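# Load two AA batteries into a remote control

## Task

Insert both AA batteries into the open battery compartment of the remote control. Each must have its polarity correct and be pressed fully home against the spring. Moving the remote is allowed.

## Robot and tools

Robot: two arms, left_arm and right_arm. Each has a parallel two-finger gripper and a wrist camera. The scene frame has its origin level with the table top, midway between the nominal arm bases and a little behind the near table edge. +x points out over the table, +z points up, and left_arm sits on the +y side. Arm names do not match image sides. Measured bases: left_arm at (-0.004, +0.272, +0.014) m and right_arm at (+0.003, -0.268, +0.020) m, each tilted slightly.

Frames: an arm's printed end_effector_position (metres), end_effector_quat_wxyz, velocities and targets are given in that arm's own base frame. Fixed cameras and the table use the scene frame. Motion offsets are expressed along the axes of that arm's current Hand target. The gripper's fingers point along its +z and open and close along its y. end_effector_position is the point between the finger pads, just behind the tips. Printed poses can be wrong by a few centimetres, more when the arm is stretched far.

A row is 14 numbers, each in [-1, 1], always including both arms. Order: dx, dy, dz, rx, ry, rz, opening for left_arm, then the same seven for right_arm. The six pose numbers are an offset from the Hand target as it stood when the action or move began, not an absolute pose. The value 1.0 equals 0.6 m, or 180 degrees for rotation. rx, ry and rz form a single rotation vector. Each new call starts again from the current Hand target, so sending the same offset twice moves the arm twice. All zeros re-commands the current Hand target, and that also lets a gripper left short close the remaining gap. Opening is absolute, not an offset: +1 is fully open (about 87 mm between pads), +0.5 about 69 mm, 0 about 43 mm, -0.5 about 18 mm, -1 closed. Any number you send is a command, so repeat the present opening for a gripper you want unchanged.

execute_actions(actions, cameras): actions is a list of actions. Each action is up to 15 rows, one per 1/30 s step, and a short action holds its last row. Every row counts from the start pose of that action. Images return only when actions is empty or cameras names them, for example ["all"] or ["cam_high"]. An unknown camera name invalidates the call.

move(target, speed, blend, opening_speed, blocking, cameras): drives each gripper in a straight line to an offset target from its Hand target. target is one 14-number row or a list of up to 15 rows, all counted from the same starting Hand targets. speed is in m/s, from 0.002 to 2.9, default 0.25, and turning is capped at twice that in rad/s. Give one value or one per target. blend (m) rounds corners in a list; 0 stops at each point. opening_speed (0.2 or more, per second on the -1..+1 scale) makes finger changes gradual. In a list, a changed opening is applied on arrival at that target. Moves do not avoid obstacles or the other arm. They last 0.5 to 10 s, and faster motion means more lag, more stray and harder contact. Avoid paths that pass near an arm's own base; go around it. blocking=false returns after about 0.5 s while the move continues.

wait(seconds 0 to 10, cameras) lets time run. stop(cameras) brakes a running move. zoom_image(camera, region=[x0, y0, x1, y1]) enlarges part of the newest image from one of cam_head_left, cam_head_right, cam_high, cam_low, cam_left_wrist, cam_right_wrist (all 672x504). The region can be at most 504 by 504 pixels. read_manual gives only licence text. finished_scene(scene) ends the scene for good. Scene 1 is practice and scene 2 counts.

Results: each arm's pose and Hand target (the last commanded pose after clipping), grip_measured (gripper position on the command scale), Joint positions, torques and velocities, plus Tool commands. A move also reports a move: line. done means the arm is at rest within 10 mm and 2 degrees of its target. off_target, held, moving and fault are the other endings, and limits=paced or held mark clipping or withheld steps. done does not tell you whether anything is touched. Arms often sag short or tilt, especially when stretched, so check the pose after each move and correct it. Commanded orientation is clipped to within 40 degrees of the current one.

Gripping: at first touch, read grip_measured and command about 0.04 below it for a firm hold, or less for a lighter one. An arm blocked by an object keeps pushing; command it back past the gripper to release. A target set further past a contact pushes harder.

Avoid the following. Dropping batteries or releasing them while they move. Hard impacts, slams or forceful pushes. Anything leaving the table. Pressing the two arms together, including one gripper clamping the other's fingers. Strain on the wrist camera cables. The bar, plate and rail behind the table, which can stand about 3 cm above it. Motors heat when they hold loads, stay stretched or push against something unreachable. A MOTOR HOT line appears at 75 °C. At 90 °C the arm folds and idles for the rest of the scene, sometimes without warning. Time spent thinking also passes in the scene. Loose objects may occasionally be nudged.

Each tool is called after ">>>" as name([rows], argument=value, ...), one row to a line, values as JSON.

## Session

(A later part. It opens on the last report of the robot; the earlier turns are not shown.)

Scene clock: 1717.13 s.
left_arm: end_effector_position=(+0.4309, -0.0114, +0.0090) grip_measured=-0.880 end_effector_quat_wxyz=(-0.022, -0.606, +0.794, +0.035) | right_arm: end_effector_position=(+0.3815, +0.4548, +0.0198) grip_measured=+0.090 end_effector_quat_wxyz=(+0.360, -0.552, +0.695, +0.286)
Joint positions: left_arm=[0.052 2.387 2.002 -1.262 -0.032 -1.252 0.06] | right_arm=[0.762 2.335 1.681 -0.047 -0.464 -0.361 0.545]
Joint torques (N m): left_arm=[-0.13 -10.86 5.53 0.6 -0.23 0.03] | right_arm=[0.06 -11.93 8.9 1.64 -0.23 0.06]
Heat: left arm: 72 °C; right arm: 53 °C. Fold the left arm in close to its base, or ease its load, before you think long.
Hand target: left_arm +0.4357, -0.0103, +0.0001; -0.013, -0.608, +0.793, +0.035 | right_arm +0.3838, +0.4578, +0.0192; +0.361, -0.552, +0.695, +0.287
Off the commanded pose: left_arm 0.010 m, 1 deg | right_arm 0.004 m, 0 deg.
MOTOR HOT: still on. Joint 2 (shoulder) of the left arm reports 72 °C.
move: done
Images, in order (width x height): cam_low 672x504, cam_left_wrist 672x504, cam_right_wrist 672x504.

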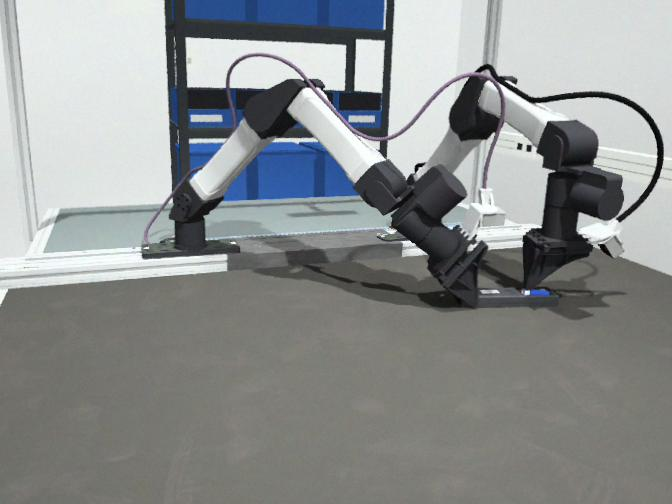

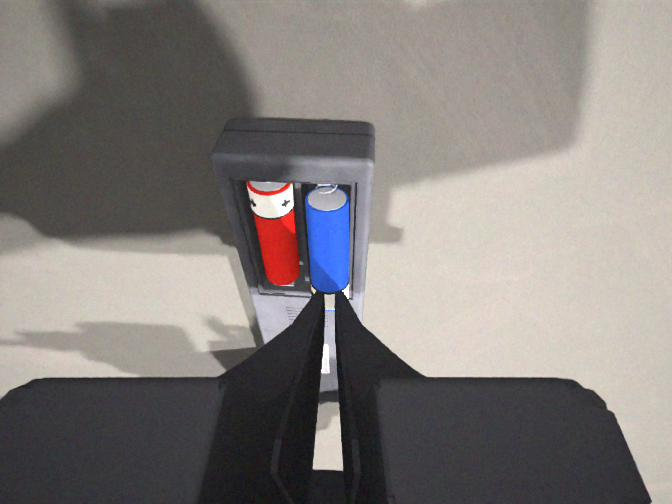

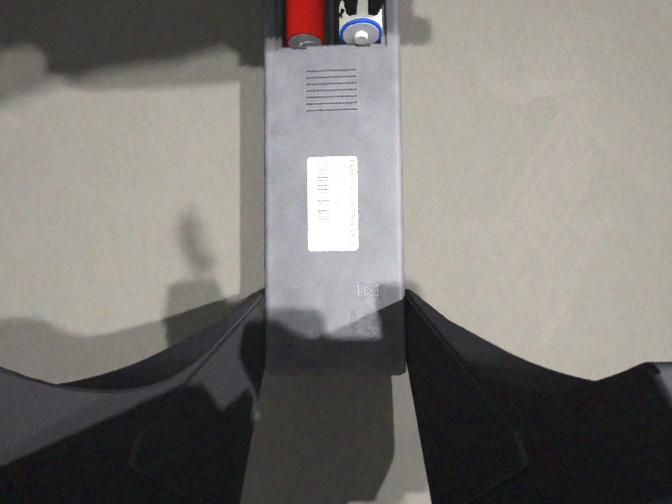

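>>> move([
  [0,0,0.02,0,0,0,-0.88,0,0,0,0,0,0,0.03],
  [-0.035,0.002,0.03,0,0,0,-0.88,0,0,0,0,0,0,0.03],
], speed=0.05, cameras=["cam_left_wrist","cam_low","cam_right_wrist"])

>>> zoom_image(camera="cam_left_wrist", region=[190, 170, 400, 370])

>>> zoom_image(camera="cam_low", region=[490, 240, 590, 310])

>>> zoom_image(camera="cam_right_wrist", region=[250, 0, 430, 120])

Scene clock: 1724.40 s.
left_arm: end_effector_position=(+0.4313, -0.0077, +0.0070) grip_measured=-0.879 end_effector_quat_wxyz=(-0.032, -0.605, +0.796, +0.016) | right_arm: end_effector_position=(+0.3815, +0.4548, +0.0198) grip_measured=+0.090 end_effector_quat_wxyz=(+0.360, -0.552, +0.695, +0.286)
Joint positions: left_arm=[0.076 2.386 1.987 -1.243 0.008 -1.224 0.06] | right_arm=[0.762 2.335 1.681 -0.047 -0.464 -0.361 0.545]
Joint torques (N m): left_arm=[1.63 -8.25 6.05 0.84 -0.6 0.2] | right_arm=[0.08 -11.93 8.9 1.64 -0.23 0.06]
Heat: left arm: 71 °C; right arm: 53 °C.
Hand target: left_arm +0.4389, +0.0111, -0.0173; -0.013, -0.608, +0.793, +0.035 | right_arm +0.3838, +0.4578, +0.0192; +0.361, -0.552, +0.695, +0.287
Off the commanded pose: left_arm 0.032 m, 3 deg | right_arm 0.004 m, 0 deg.
MOTOR HOT: cleared for the motors of the left arm.
move: off_target (left_arm)
Images, in order (width x height): cam_low 672x504, cam_left_wrist 672x504, cam_right_wrist 672x504.

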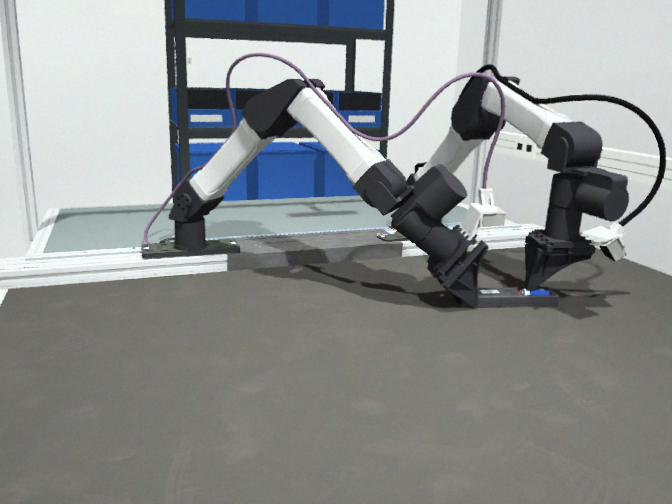

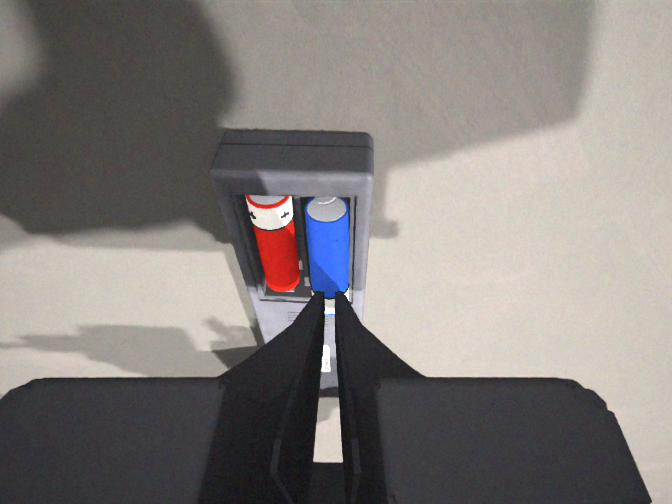

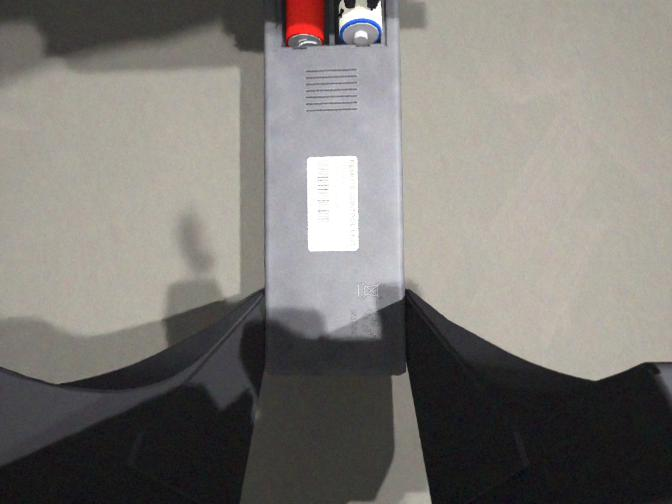

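Scaled by 2.400 from the camera's 672x504 image, which has a finer 960x720 frame.

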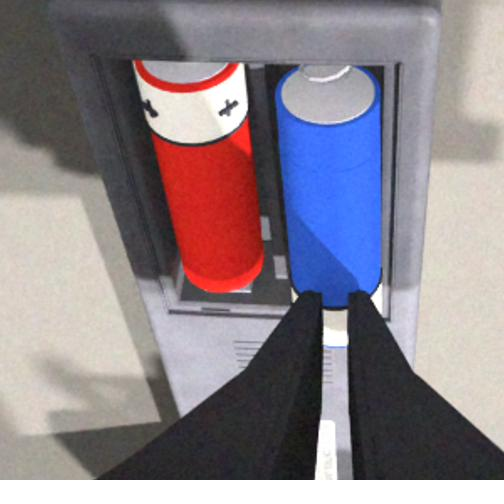

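Scaled by 5.040 from the camera's 672x504 image, which has a finer 960x720 frame.

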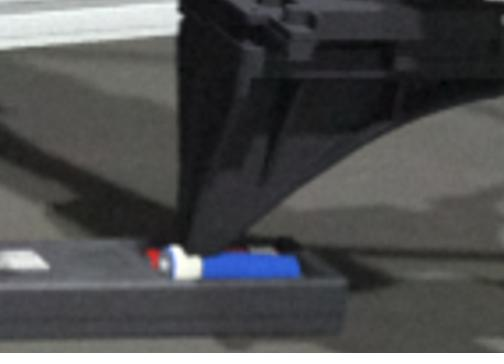

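Scaled by 2.800 from the camera's 672x504 image, which has a finer 960x720 frame.

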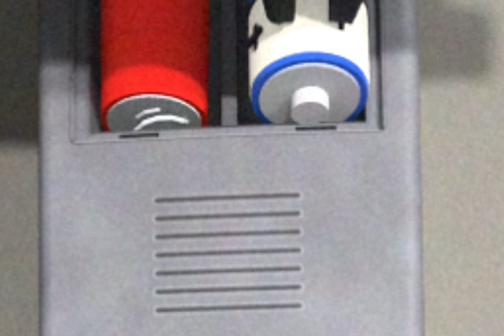

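>>> move(target=[-0.025,0,0.02,0,0,0,-0.88,0,0,0,0,0,0,0.03], speed=0.08, cameras=["cam_left_wrist","cam_right_wrist","cam_low"])

>>> zoom_image(camera="cam_left_wrist", region=[190, 170, 400, 370])

>>> zoom_image(camera="cam_right_wrist", region=[250, 0, 430, 120])

>>> zoom_image(camera="cam_low", region=[490, 240, 590, 310])

Scene clock: 1740.80 s.
left_arm: end_effector_position=(+0.4333, +0.0020, +0.0006) grip_measured=-0.879 end_effector_quat_wxyz=(-0.037, -0.605, +0.795, +0.005) | right_arm: end_effector_position=(+0.3815, +0.4548, +0.0198) grip_measured=+0.090 end_effector_quat_wxyz=(+0.360, -0.552, +0.695, +0.286)
Joint positions: left_arm=[0.106 2.403 1.988 -1.225 0.03 -1.195 0.06] | right_arm=[0.762 2.335 1.681 -0.047 -0.464 -0.361 0.545]
Joint torques (N m): left_arm=[1.74 -6.91 7.04 0.91 -0.81 0.14] | right_arm=[0.06 -11.95 8.91 1.64 -0.23 0.06]
Heat: left arm: 68 °C; right arm: 53 °C.
Hand target: left_arm +0.4420, +0.0261, -0.0289; -0.013, -0.608, +0.793, +0.035 | right_arm +0.3838, +0.4578, +0.0192; +0.361, -0.552, +0.695, +0.287
Off the commanded pose: left_arm 0.039 m, 4 deg | right_arm 0.004 m, 0 deg.
move: off_target (left_arm)
Images, in order (width x height): cam_low 672x504, cam_left_wrist 672x504, cam_right_wrist 672x504.

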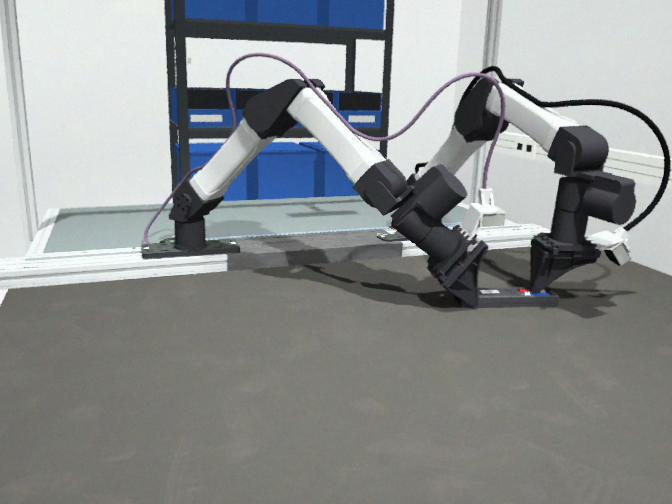

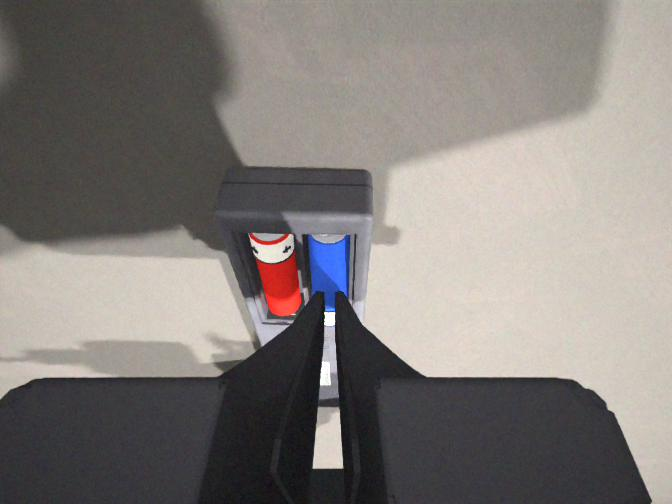

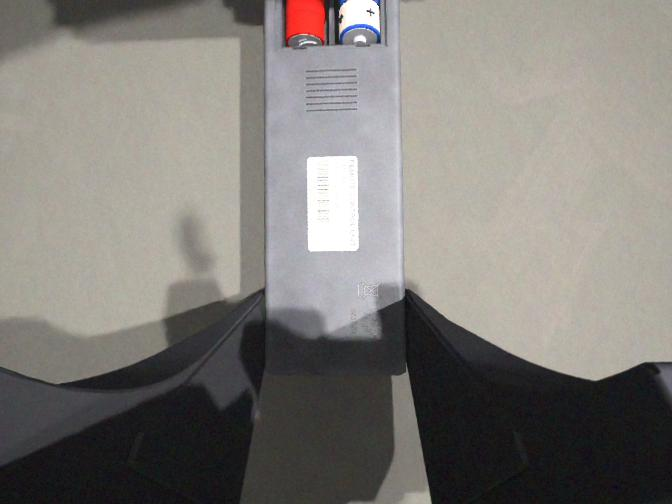

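Scaled by 2.400 from the camera's 672x504 image, which has a finer 960x720 frame.

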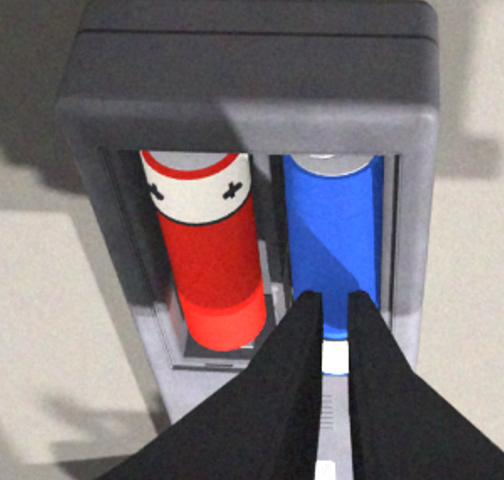

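Scaled by 2.800 from the camera's 672x504 image, which has a finer 960x720 frame.

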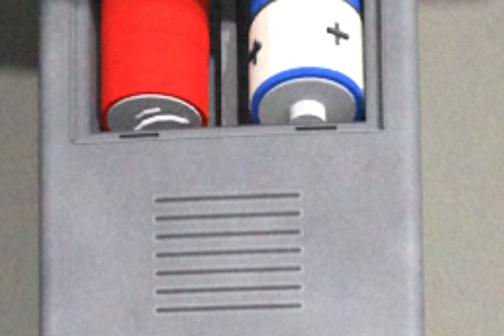

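Scaled by 5.040 from the camera's 672x504 image, which has a finer 960x720 frame.

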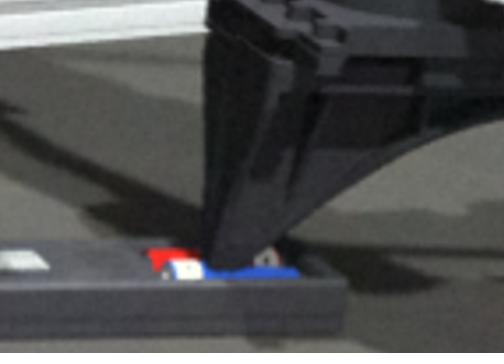

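>>> move([
  [0.02,0,-0.08,0,0,0,-0.88,0,0,0,0,0,0,0.03],
  [0.02,0,-0.2,0,0,0,-0.88,0,0,0,0,0,0,0.03],
], speed=0.15, blend=[0.01,0], cameras=["cam_left_wrist","cam_right_wrist","cam_low","cam_high"])

>>> zoom_image(camera="cam_left_wrist", region=[190, 170, 400, 370])

>>> zoom_image(camera="cam_right_wrist", region=[250, 0, 430, 120])

>>> zoom_image(camera="cam_low", region=[490, 240, 590, 310])

Scene clock: 1750.53 s.
left_arm: end_effector_position=(+0.4432, +0.0094, +0.0839) grip_measured=-0.880 end_effector_quat_wxyz=(-0.008, -0.608, +0.794, +0.023) | right_arm: end_effector_position=(+0.3815, +0.4548, +0.0198) grip_measured=+0.090 end_effector_quat_wxyz=(+0.360, -0.552, +0.695, +0.286)
Joint positions: left_arm=[0.097 2.422 2.366 -1.554 -0.031 -1.211 0.06] | right_arm=[0.762 2.335 1.681 -0.047 -0.464 -0.361 0.545]
Joint torques (N m): left_arm=[-0.47 -12.03 9.35 0.19 -0.22 -0.02] | right_arm=[0.08 -11.95 8.9 1.64 -0.23 0.06]
Heat: left arm: 67 °C; right arm: 53 °C.
Hand target: left_arm +0.4466, +0.0096, +0.0904; -0.013, -0.608, +0.793, +0.036 | right_arm +0.3838, +0.4578, +0.0192; +0.361, -0.552, +0.695, +0.287
Off the commanded pose: left_arm 0.007 m, 1 deg | right_arm 0.004 m, 0 deg.
joint sent to its limit (left arm) — joint 4 (wrist pitch), lower limit. The joint targets still meet the commanded pose.
move: done
Images, in order (width x height): cam_high 672x504, cam_low 672x504, cam_left_wrist 672x504, cam_right_wrist 672x504.

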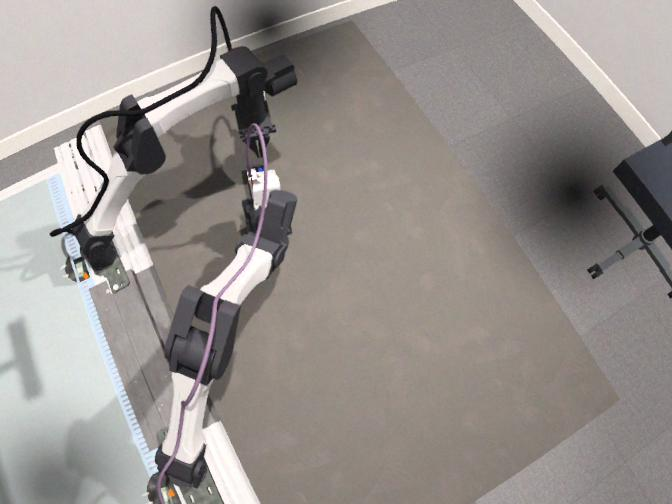

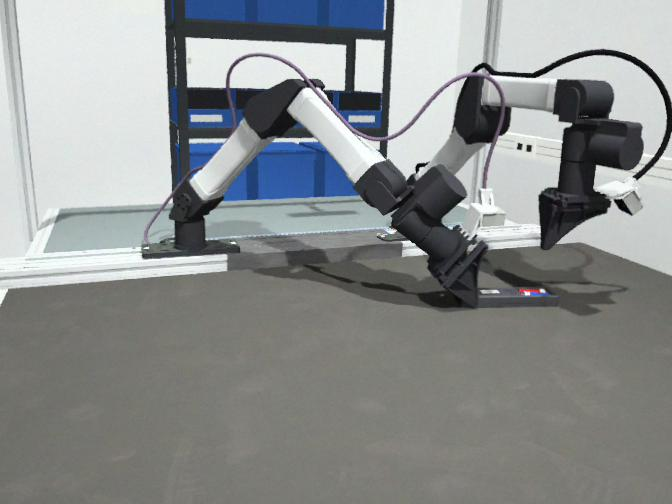

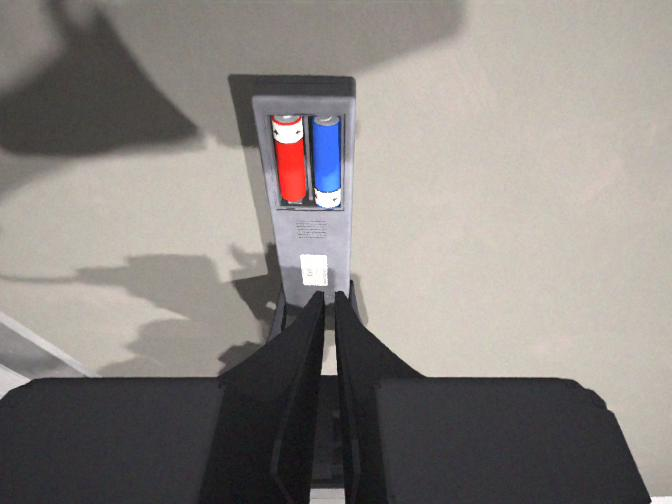

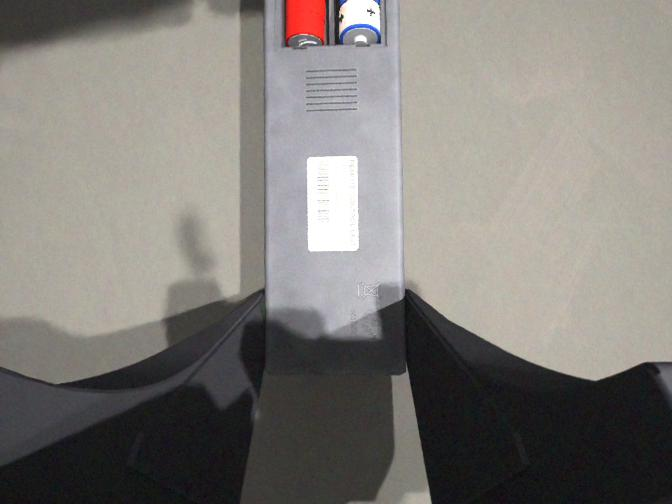

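Scaled by 2.400 from the camera's 672x504 image, which has a finer 960x720 frame.

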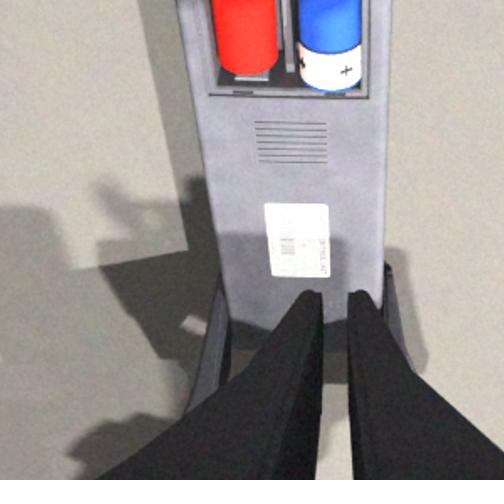

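Scaled by 2.800 from the camera's 672x504 image, which has a finer 960x720 frame.

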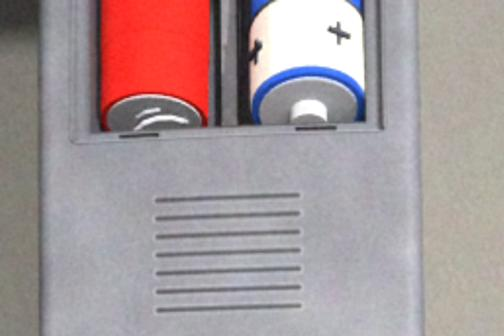

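Scaled by 5.040 from the camera's 672x504 image, which has a finer 960x720 frame.

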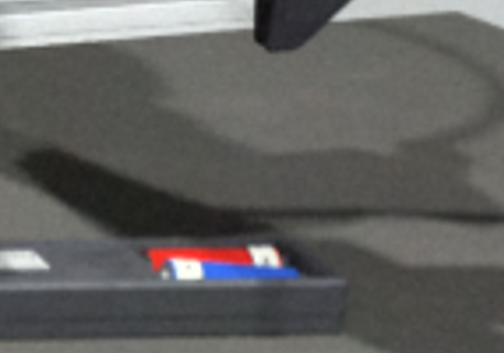

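>>> zoom_image(camera="cam_left_wrist", region=[240, 80, 370, 220])

>>> zoom_image(camera="cam_low", region=[515, 275, 565, 310])

Scaled by 3.600 from the camera's 672x504 image, which has a finer 960x720 frame.

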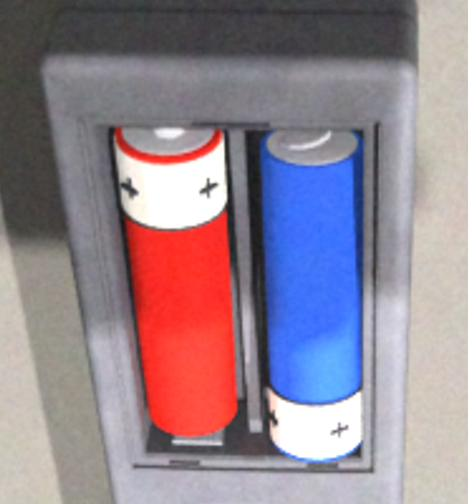

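Scaled by 10.080 from the camera's 672x504 image, which has a finer 960x720 frame.

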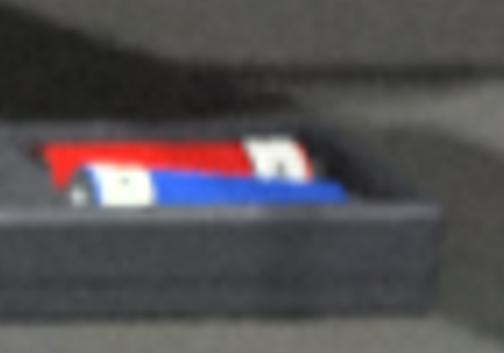

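>>> move([
  [0.043,0.012,0.05,0,0,0,-0.88,0,0,0,0,0,0,0.03],
  [0.043,0.012,0.1,0,0,0,-0.88,0,0,0,0,0,0,0.03],
], speed=0.12, cameras=["cam_left_wrist","cam_right_wrist"])

>>> zoom_image(camera="cam_left_wrist", region=[190, 170, 400, 370])

Scene clock: 1762.23 s.
left_arm: end_effector_position=(+0.4200, -0.0145, +0.0126) grip_measured=-0.880 end_effector_quat_wxyz=(-0.045, -0.603, +0.795, +0.050) | right_arm: end_effector_position=(+0.3815, +0.4548, +0.0198) grip_measured=+0.090 end_effector_quat_wxyz=(+0.360, -0.552, +0.695, +0.286)
Joint positions: left_arm=[0.047 2.398 2.028 -1.331 -0.032 -1.254 0.06] | right_arm=[0.762 2.335 1.681 -0.047 -0.464 -0.361 0.545]
Joint torques (N m): left_arm=[0.12 -16.27 6.06 0.37 -0.23 -0.05] | right_arm=[0.06 -11.93 8.9 1.64 -0.23 0.06]
Heat: left arm: 71 °C; right arm: 53 °C.
Hand target: left_arm +0.4291, -0.0111, +0.0305; -0.013, -0.608, +0.793, +0.035 | right_arm +0.3838, +0.4578, +0.0192; +0.361, -0.552, +0.695, +0.287
Off the commanded pose: left_arm 0.020 m, 4 deg | right_arm 0.004 m, 0 deg.
move: off_target (left_arm)
Images, in order (width x height): cam_left_wrist 672x504, cam_right_wrist 672x504.

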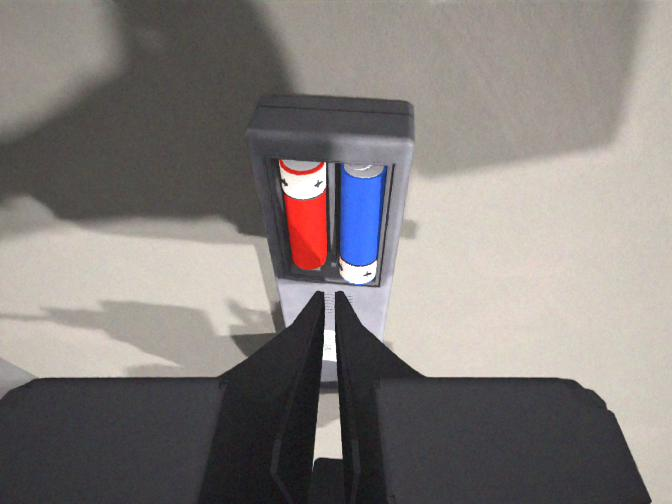

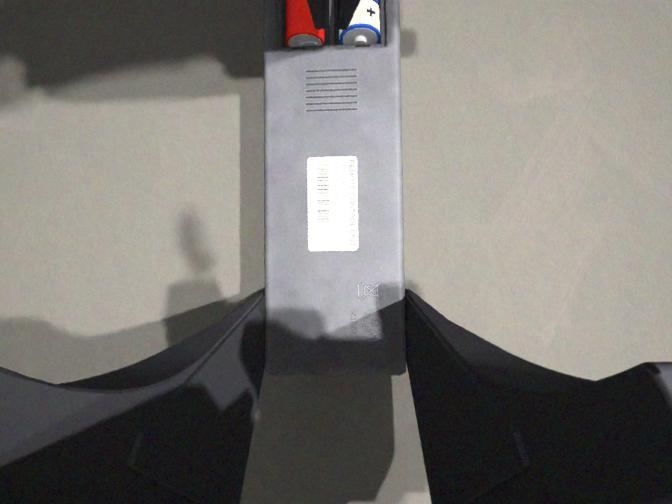

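Scaled by 2.400 from the camera's 672x504 image, which has a finer 960x720 frame.

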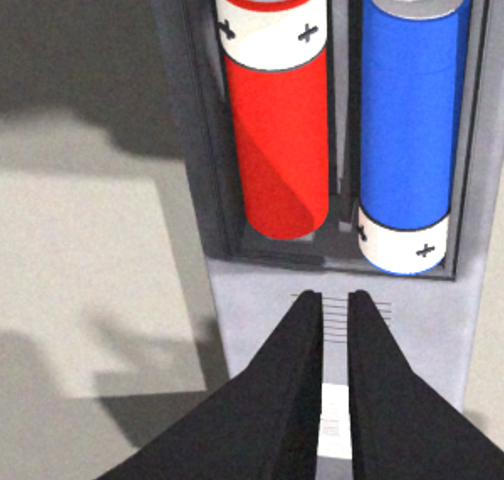

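>>> move([
  [-0.022,-0.016,-0.02,0,0,0,-0.88,0,0,0,0,0,0,0.03],
], speed=0.12, cameras=["cam_left_wrist"])

>>> zoom_image(camera="cam_left_wrist", region=[190, 170, 400, 370])

Scene clock: 1766.87 s.
left_arm: end_effector_position=(+0.4378, -0.0089, +0.0383) grip_measured=-0.880 end_effector_quat_wxyz=(-0.022, -0.608, +0.793, +0.034) | right_arm: end_effector_position=(+0.3815, +0.4548, +0.0198) grip_measured=+0.090 end_effector_quat_wxyz=(+0.360, -0.552, +0.695, +0.286)
Joint positions: left_arm=[0.057 2.408 2.156 -1.394 -0.032 -1.252 0.06] | right_arm=[0.762 2.335 1.681 -0.047 -0.464 -0.361 0.545]
Joint torques (N m): left_arm=[0.87 -11.14 10.28 0.09 -0.29 0.2] | right_arm=[0.06 -11.93 8.88 1.64 -0.23 0.06]
Heat: left arm: 71 °C; right arm: 53 °C.
Hand target: left_arm +0.4425, -0.0013, +0.0421; -0.013, -0.608, +0.793, +0.035 | right_arm +0.3838, +0.4578, +0.0192; +0.361, -0.552, +0.695, +0.287
Off the commanded pose: left_arm 0.010 m, 1 deg | right_arm 0.004 m, 0 deg.
move: done
Images, in order (width x height): cam_left_wrist 672x504.

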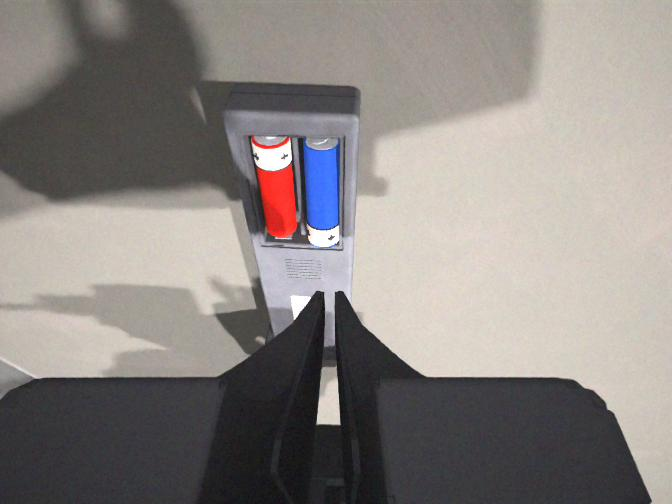

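Scaled by 2.400 from the camera's 672x504 image, which has a finer 960x720 frame.

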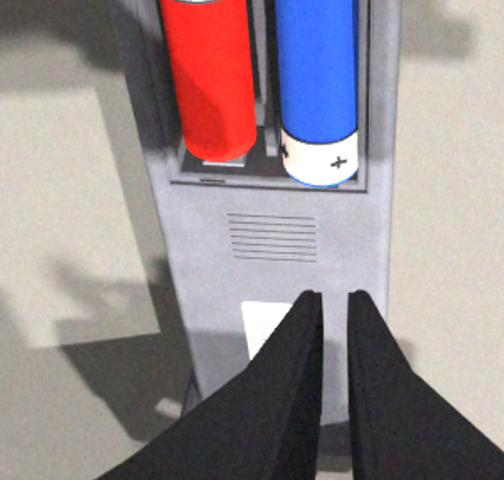

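>>> move([
  [-0.008,-0.002,0.025,0,0,0,-0.88,0,0,0,0,0,0,0.03],
  [-0.012,-0.002,0.045,0,0,0,-0.88,0,0,0,0,0,0,0.03],
], speed=0.08, cameras=["cam_left_wrist"])

>>> zoom_image(camera="cam_left_wrist", region=[190, 170, 400, 370])

Scene clock: 1772.67 s.
left_arm: end_effector_position=(+0.4405, -0.0016, +0.0206) grip_measured=-0.880 end_effector_quat_wxyz=(-0.022, -0.608, +0.793, +0.033) | right_arm: end_effector_position=(+0.3815, +0.4548, +0.0198) grip_measured=+0.090 end_effector_quat_wxyz=(+0.360, -0.552, +0.695, +0.286)
Joint positions: left_arm=[0.073 2.427 2.12 -1.336 -0.032 -1.235 0.06] | right_arm=[0.762 2.335 1.681 -0.047 -0.464 -0.361 0.545]
Joint torques (N m): left_arm=[0.88 -11.54 6.34 0.48 -0.23 0.19] | right_arm=[0.06 -11.95 8.91 1.64 -0.23 0.06]
Heat: left arm: 71 °C; right arm: 53 °C.
Hand target: left_arm +0.4439, +0.0065, +0.0153; -0.013, -0.608, +0.793, +0.035 | right_arm +0.3838, +0.4578, +0.0192; +0.361, -0.552, +0.695, +0.287
Off the commanded pose: left_arm 0.010 m, 1 deg | right_arm 0.004 m, 0 deg.
move: done
Images, in order (width x height): cam_left_wrist 672x504.

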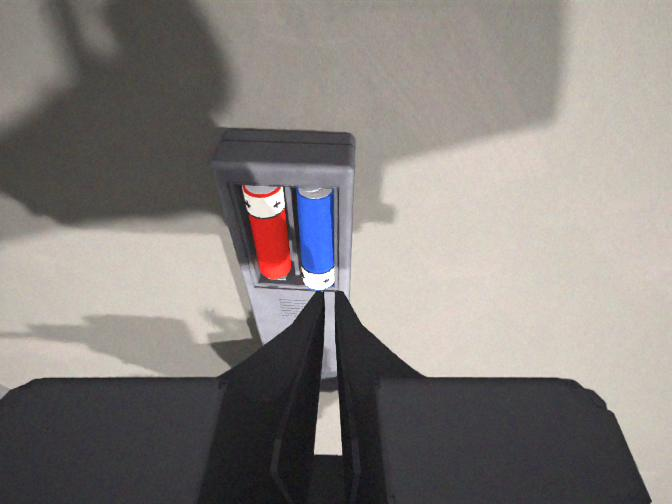

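Scaled by 2.400 from the camera's 672x504 image, which has a finer 960x720 frame.

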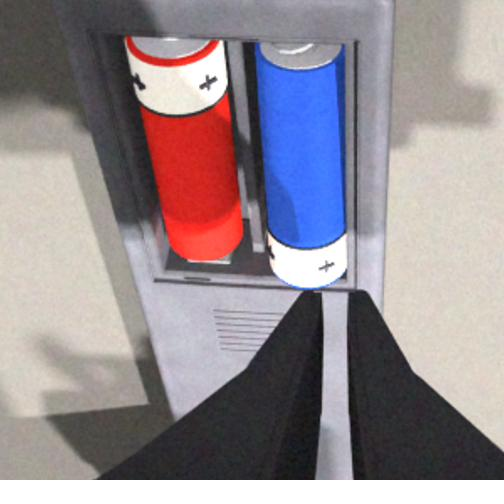

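>>> move([
  [0.004,0.012,0.02,0,0,0,-0.88,0,0,0,0,0,0,0.03],
], speed=0.06, cameras=["cam_left_wrist"])

>>> zoom_image(camera="cam_left_wrist", region=[190, 170, 400, 370])

Scene clock: 1780.33 s.
left_arm: end_effector_position=(+0.4309, -0.0017, +0.0031) grip_measured=-0.880 end_effector_quat_wxyz=(-0.032, -0.607, +0.793, +0.038) | right_arm: end_effector_position=(+0.3815, +0.4548, +0.0198) grip_measured=+0.090 end_effector_quat_wxyz=(+0.360, -0.552, +0.695, +0.286)
Joint positions: left_arm=[0.076 2.418 2.031 -1.28 -0.029 -1.232 0.06] | right_arm=[0.762 2.335 1.681 -0.047 -0.464 -0.361 0.545]
Joint torques (N m): left_arm=[0.92 -13.5 4.67 0.59 -0.28 0.16] | right_arm=[0.06 -11.93 8.9 1.64 -0.23 0.06]
Heat: left arm: 72 °C; right arm: 53 °C.
Hand target: left_arm +0.4355, +0.0065, +0.0038; -0.013, -0.608, +0.793, +0.035 | right_arm +0.3838, +0.4578, +0.0192; +0.361, -0.552, +0.694, +0.287
Off the commanded pose: left_arm 0.009 m, 2 deg | right_arm 0.004 m, 0 deg.
move: done
Images, in order (width x height): cam_left_wrist 672x504.

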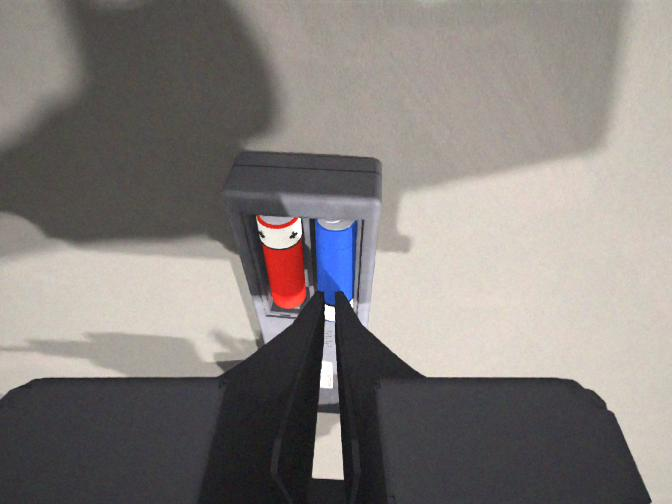

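Scaled by 2.400 from the camera's 672x504 image, which has a finer 960x720 frame.

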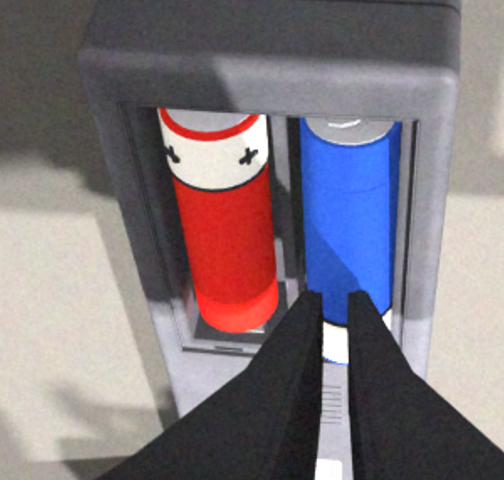

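>>> move([
  [0.004,-0.002,0.05,0,0,0,-0.88,0,0,0,0,0,0,0.03],
], speed=0.06, cameras=["cam_left_wrist","cam_right_wrist","cam_low"])

>>> zoom_image(camera="cam_left_wrist", region=[190, 170, 400, 370])

>>> zoom_image(camera="cam_right_wrist", region=[250, 0, 430, 120])

>>> zoom_image(camera="cam_low", region=[515, 275, 565, 310])

Scene clock: 1785.70 s.
left_arm: end_effector_position=(+0.4323, -0.0032, +0.0010) grip_measured=-0.879 end_effector_quat_wxyz=(-0.022, -0.608, +0.793, +0.021) | right_arm: end_effector_position=(+0.3815, +0.4548, +0.0198) grip_measured=+0.090 end_effector_quat_wxyz=(+0.360, -0.552, +0.695, +0.286)
Joint positions: left_arm=[0.079 2.382 1.96 -1.209 -0.012 -1.23 0.06] | right_arm=[0.762 2.335 1.681 -0.047 -0.464 -0.361 0.545]
Joint torques (N m): left_arm=[0.51 -8.69 2.81 1.01 -0.46 0.08] | right_arm=[0.06 -11.93 8.9 1.64 -0.23 0.06]
Heat: left arm: 73 °C; right arm: 53 °C.
Hand target: left_arm +0.4341, +0.0050, -0.0264; -0.013, -0.608, +0.793, +0.036 | right_arm +0.3838, +0.4578, +0.0192; +0.361, -0.552, +0.694, +0.287
Off the commanded pose: left_arm 0.029 m, 2 deg | right_arm 0.004 m, 0 deg.
move: off_target (left_arm)
Images, in order (width x height): cam_low 672x504, cam_left_wrist 672x504, cam_right_wrist 672x504.

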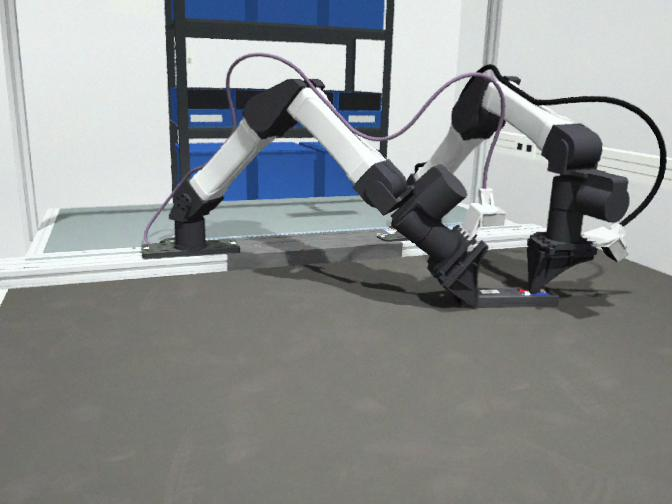

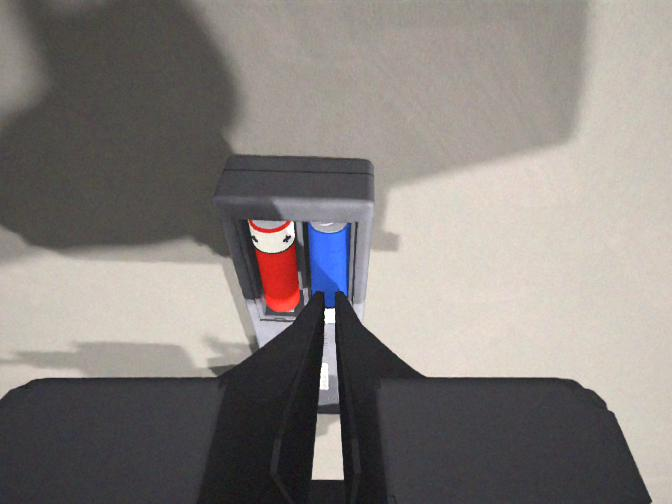

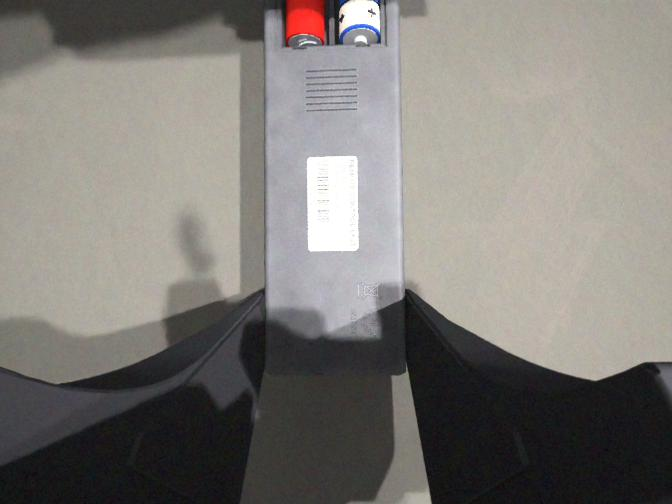

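Scaled by 2.400 from the camera's 672x504 image, which has a finer 960x720 frame.

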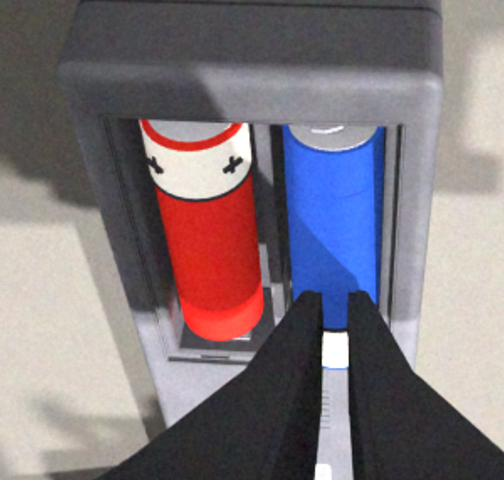

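Scaled by 2.800 from the camera's 672x504 image, which has a finer 960x720 frame.

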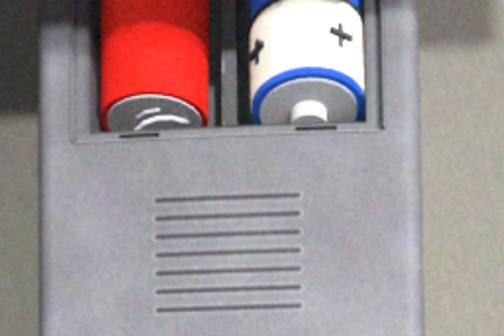

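Scaled by 10.080 from the camera's 672x504 image, which has a finer 960x720 frame.

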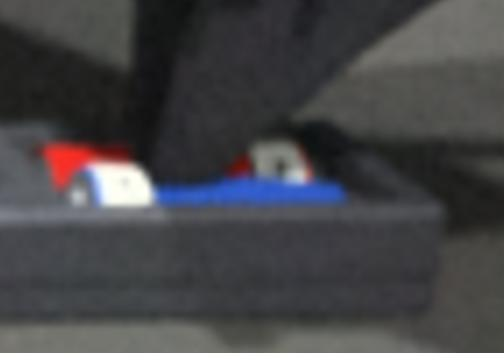

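>>> move([
  [0.015,0,0.0,0,0,0,-0.88,0,0,0,0,0,0,0.03],
  [0.0,0,0.06,0,0,0,-0.88,0,0,0,0,0,0,0.03],
  [-0.025,0,0.06,0,0,0,-0.88,0,0,0,0,0,0,0.03],
], speed=0.08, blend=[0.003,0.003,0], cameras=["cam_left_wrist","cam_right_wrist","cam_low"])

>>> zoom_image(camera="cam_right_wrist", region=[250, 0, 430, 120])

>>> zoom_image(camera="cam_low", region=[515, 275, 565, 310])

>>> zoom_image(camera="cam_left_wrist", region=[190, 170, 400, 370])

Scene clock: 1794.03 s.
left_arm: end_effector_position=(+0.4319, -0.0009, -0.0004) grip_measured=-0.879 end_effector_quat_wxyz=(-0.026, -0.606, +0.795, -0.017) | right_arm: end_effector_position=(+0.3815, +0.4548, +0.0198) grip_measured=+0.090 end_effector_quat_wxyz=(+0.360, -0.552, +0.695, +0.286)
Joint positions: left_arm=[0.11 2.349 1.888 -1.137 0.056 -1.191 0.061] | right_arm=[0.762 2.335 1.681 -0.047 -0.464 -0.361 0.545]
Joint torques (N m): left_arm=[0.61 -2.51 3.73 1.4 -1.04 0.12] | right_arm=[0.06 -11.95 8.9 1.64 -0.23 0.06]
Heat: left arm: 71 °C; right arm: 53 °C.
Hand target: left_arm +0.4357, +0.0210, -0.0618; -0.013, -0.608, +0.793, +0.036 | right_arm +0.3838, +0.4578, +0.0192; +0.361, -0.552, +0.694, +0.287
Off the commanded pose: left_arm 0.065 m, 6 deg | right_arm 0.004 m, 0 deg.
move: off_target (left_arm)
Images, in order (width x height): cam_low 672x504, cam_left_wrist 672x504, cam_right_wrist 672x504.

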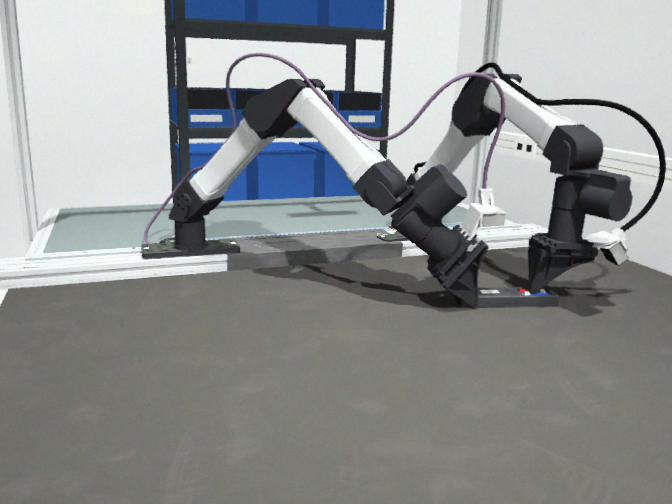

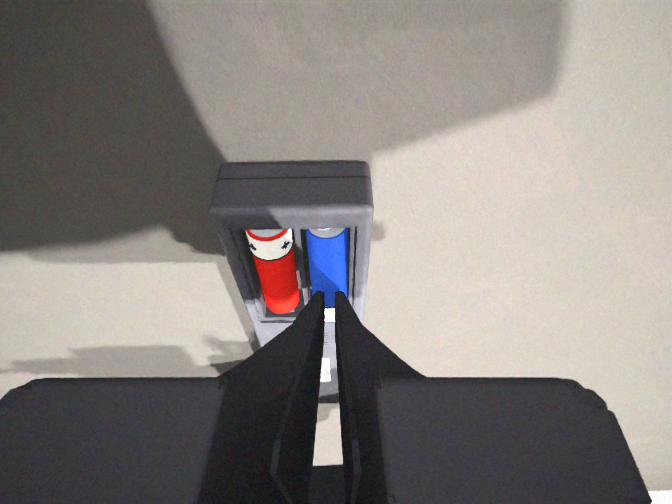

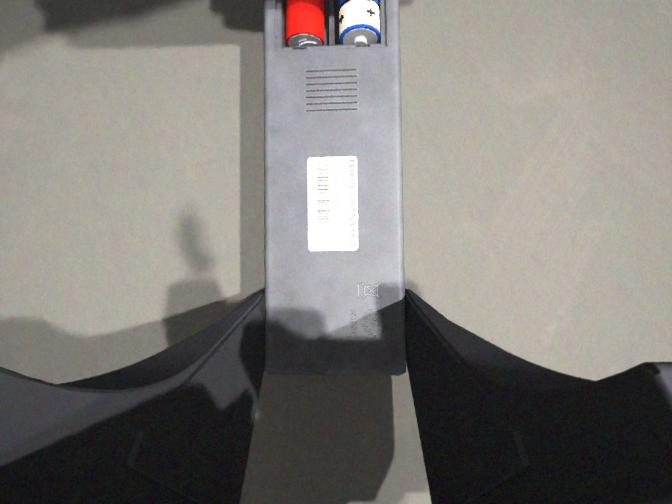

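Scaled by 2.800 from the camera's 672x504 image, which has a finer 960x720 frame.

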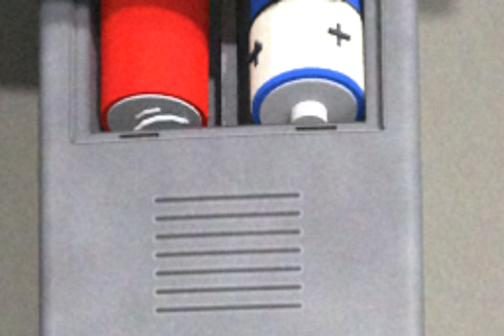

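Scaled by 10.080 from the camera's 672x504 image, which has a finer 960x720 frame.

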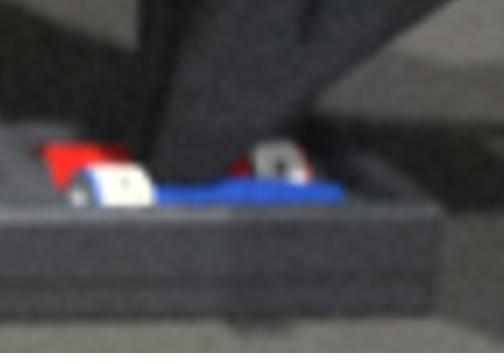

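Scaled by 2.400 from the camera's 672x504 image, which has a finer 960x720 frame.

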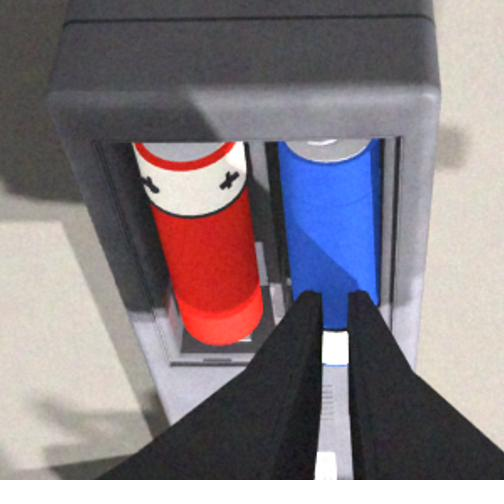

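>>> move([
  [0.03,0,-0.17,0,0,0,-0.88,0,0,0,0,0,0,0.03],
  [0.075,0.0,-0.15,0,0,0,-1,0,0,0,0,0,0,0.03],
], speed=0.12, blend=[0.01,0], cameras=["cam_left_wrist","cam_right_wrist"])

>>> zoom_image(camera="cam_left_wrist", region=[190, 170, 400, 370])

Scene clock: 1802.77 s.
left_arm: end_effector_position=(+0.4246, -0.0298, +0.0176) grip_measured=-1.000 end_effector_quat_wxyz=(-0.032, -0.602, +0.797, +0.042) | right_arm: end_effector_position=(+0.3815, +0.4548, +0.0198) grip_measured=+0.090 end_effector_quat_wxyz=(+0.360, -0.552, +0.695, +0.286)
Joint positions: left_arm=[0.011 2.379 2.019 -1.312 -0.03 -1.284 0] | right_arm=[0.762 2.335 1.681 -0.047 -0.464 -0.361 0.545]
Joint torques (N m): left_arm=[0.27 -14.24 6.2 0.32 -0.23 -0.02] | right_arm=[0.06 -11.93 8.9 1.64 -0.23 0.06]
Heat: left arm: 70 °C; right arm: 53 °C.
Hand target: left_arm +0.4298, -0.0261, +0.0268; -0.013, -0.608, +0.793, +0.035 | right_arm +0.3838, +0.4578, +0.0192; +0.361, -0.552, +0.694, +0.287
Off the commanded pose: left_arm 0.011 m, 2 deg | right_arm 0.004 m, 0 deg.
move: off_target (left_arm); target 2's new opening was sent with left_arm's hand 0.011 m and 2 deg from that target
Images, in order (width x height): cam_left_wrist 672x504, cam_right_wrist 672x504.

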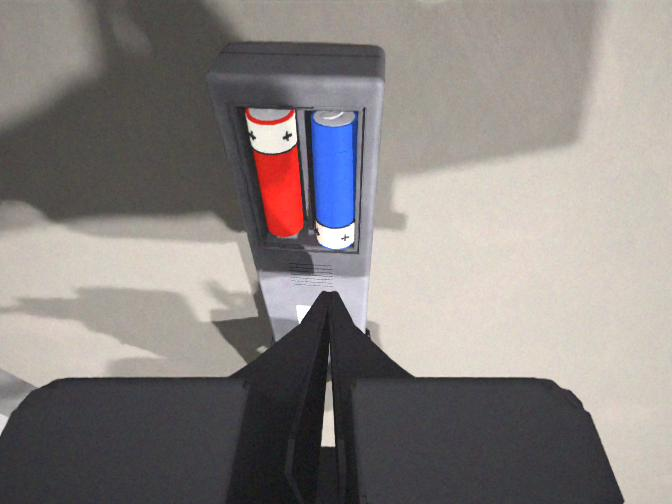

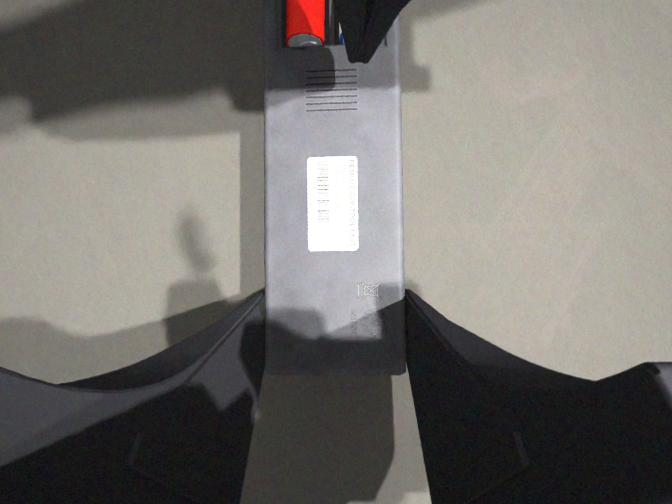

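Scaled by 2.400 from the camera's 672x504 image, which has a finer 960x720 frame.

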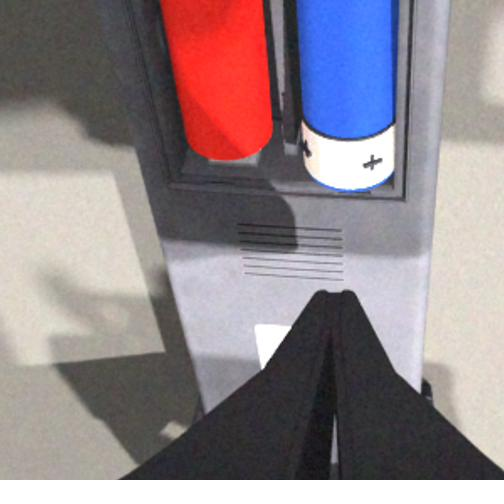

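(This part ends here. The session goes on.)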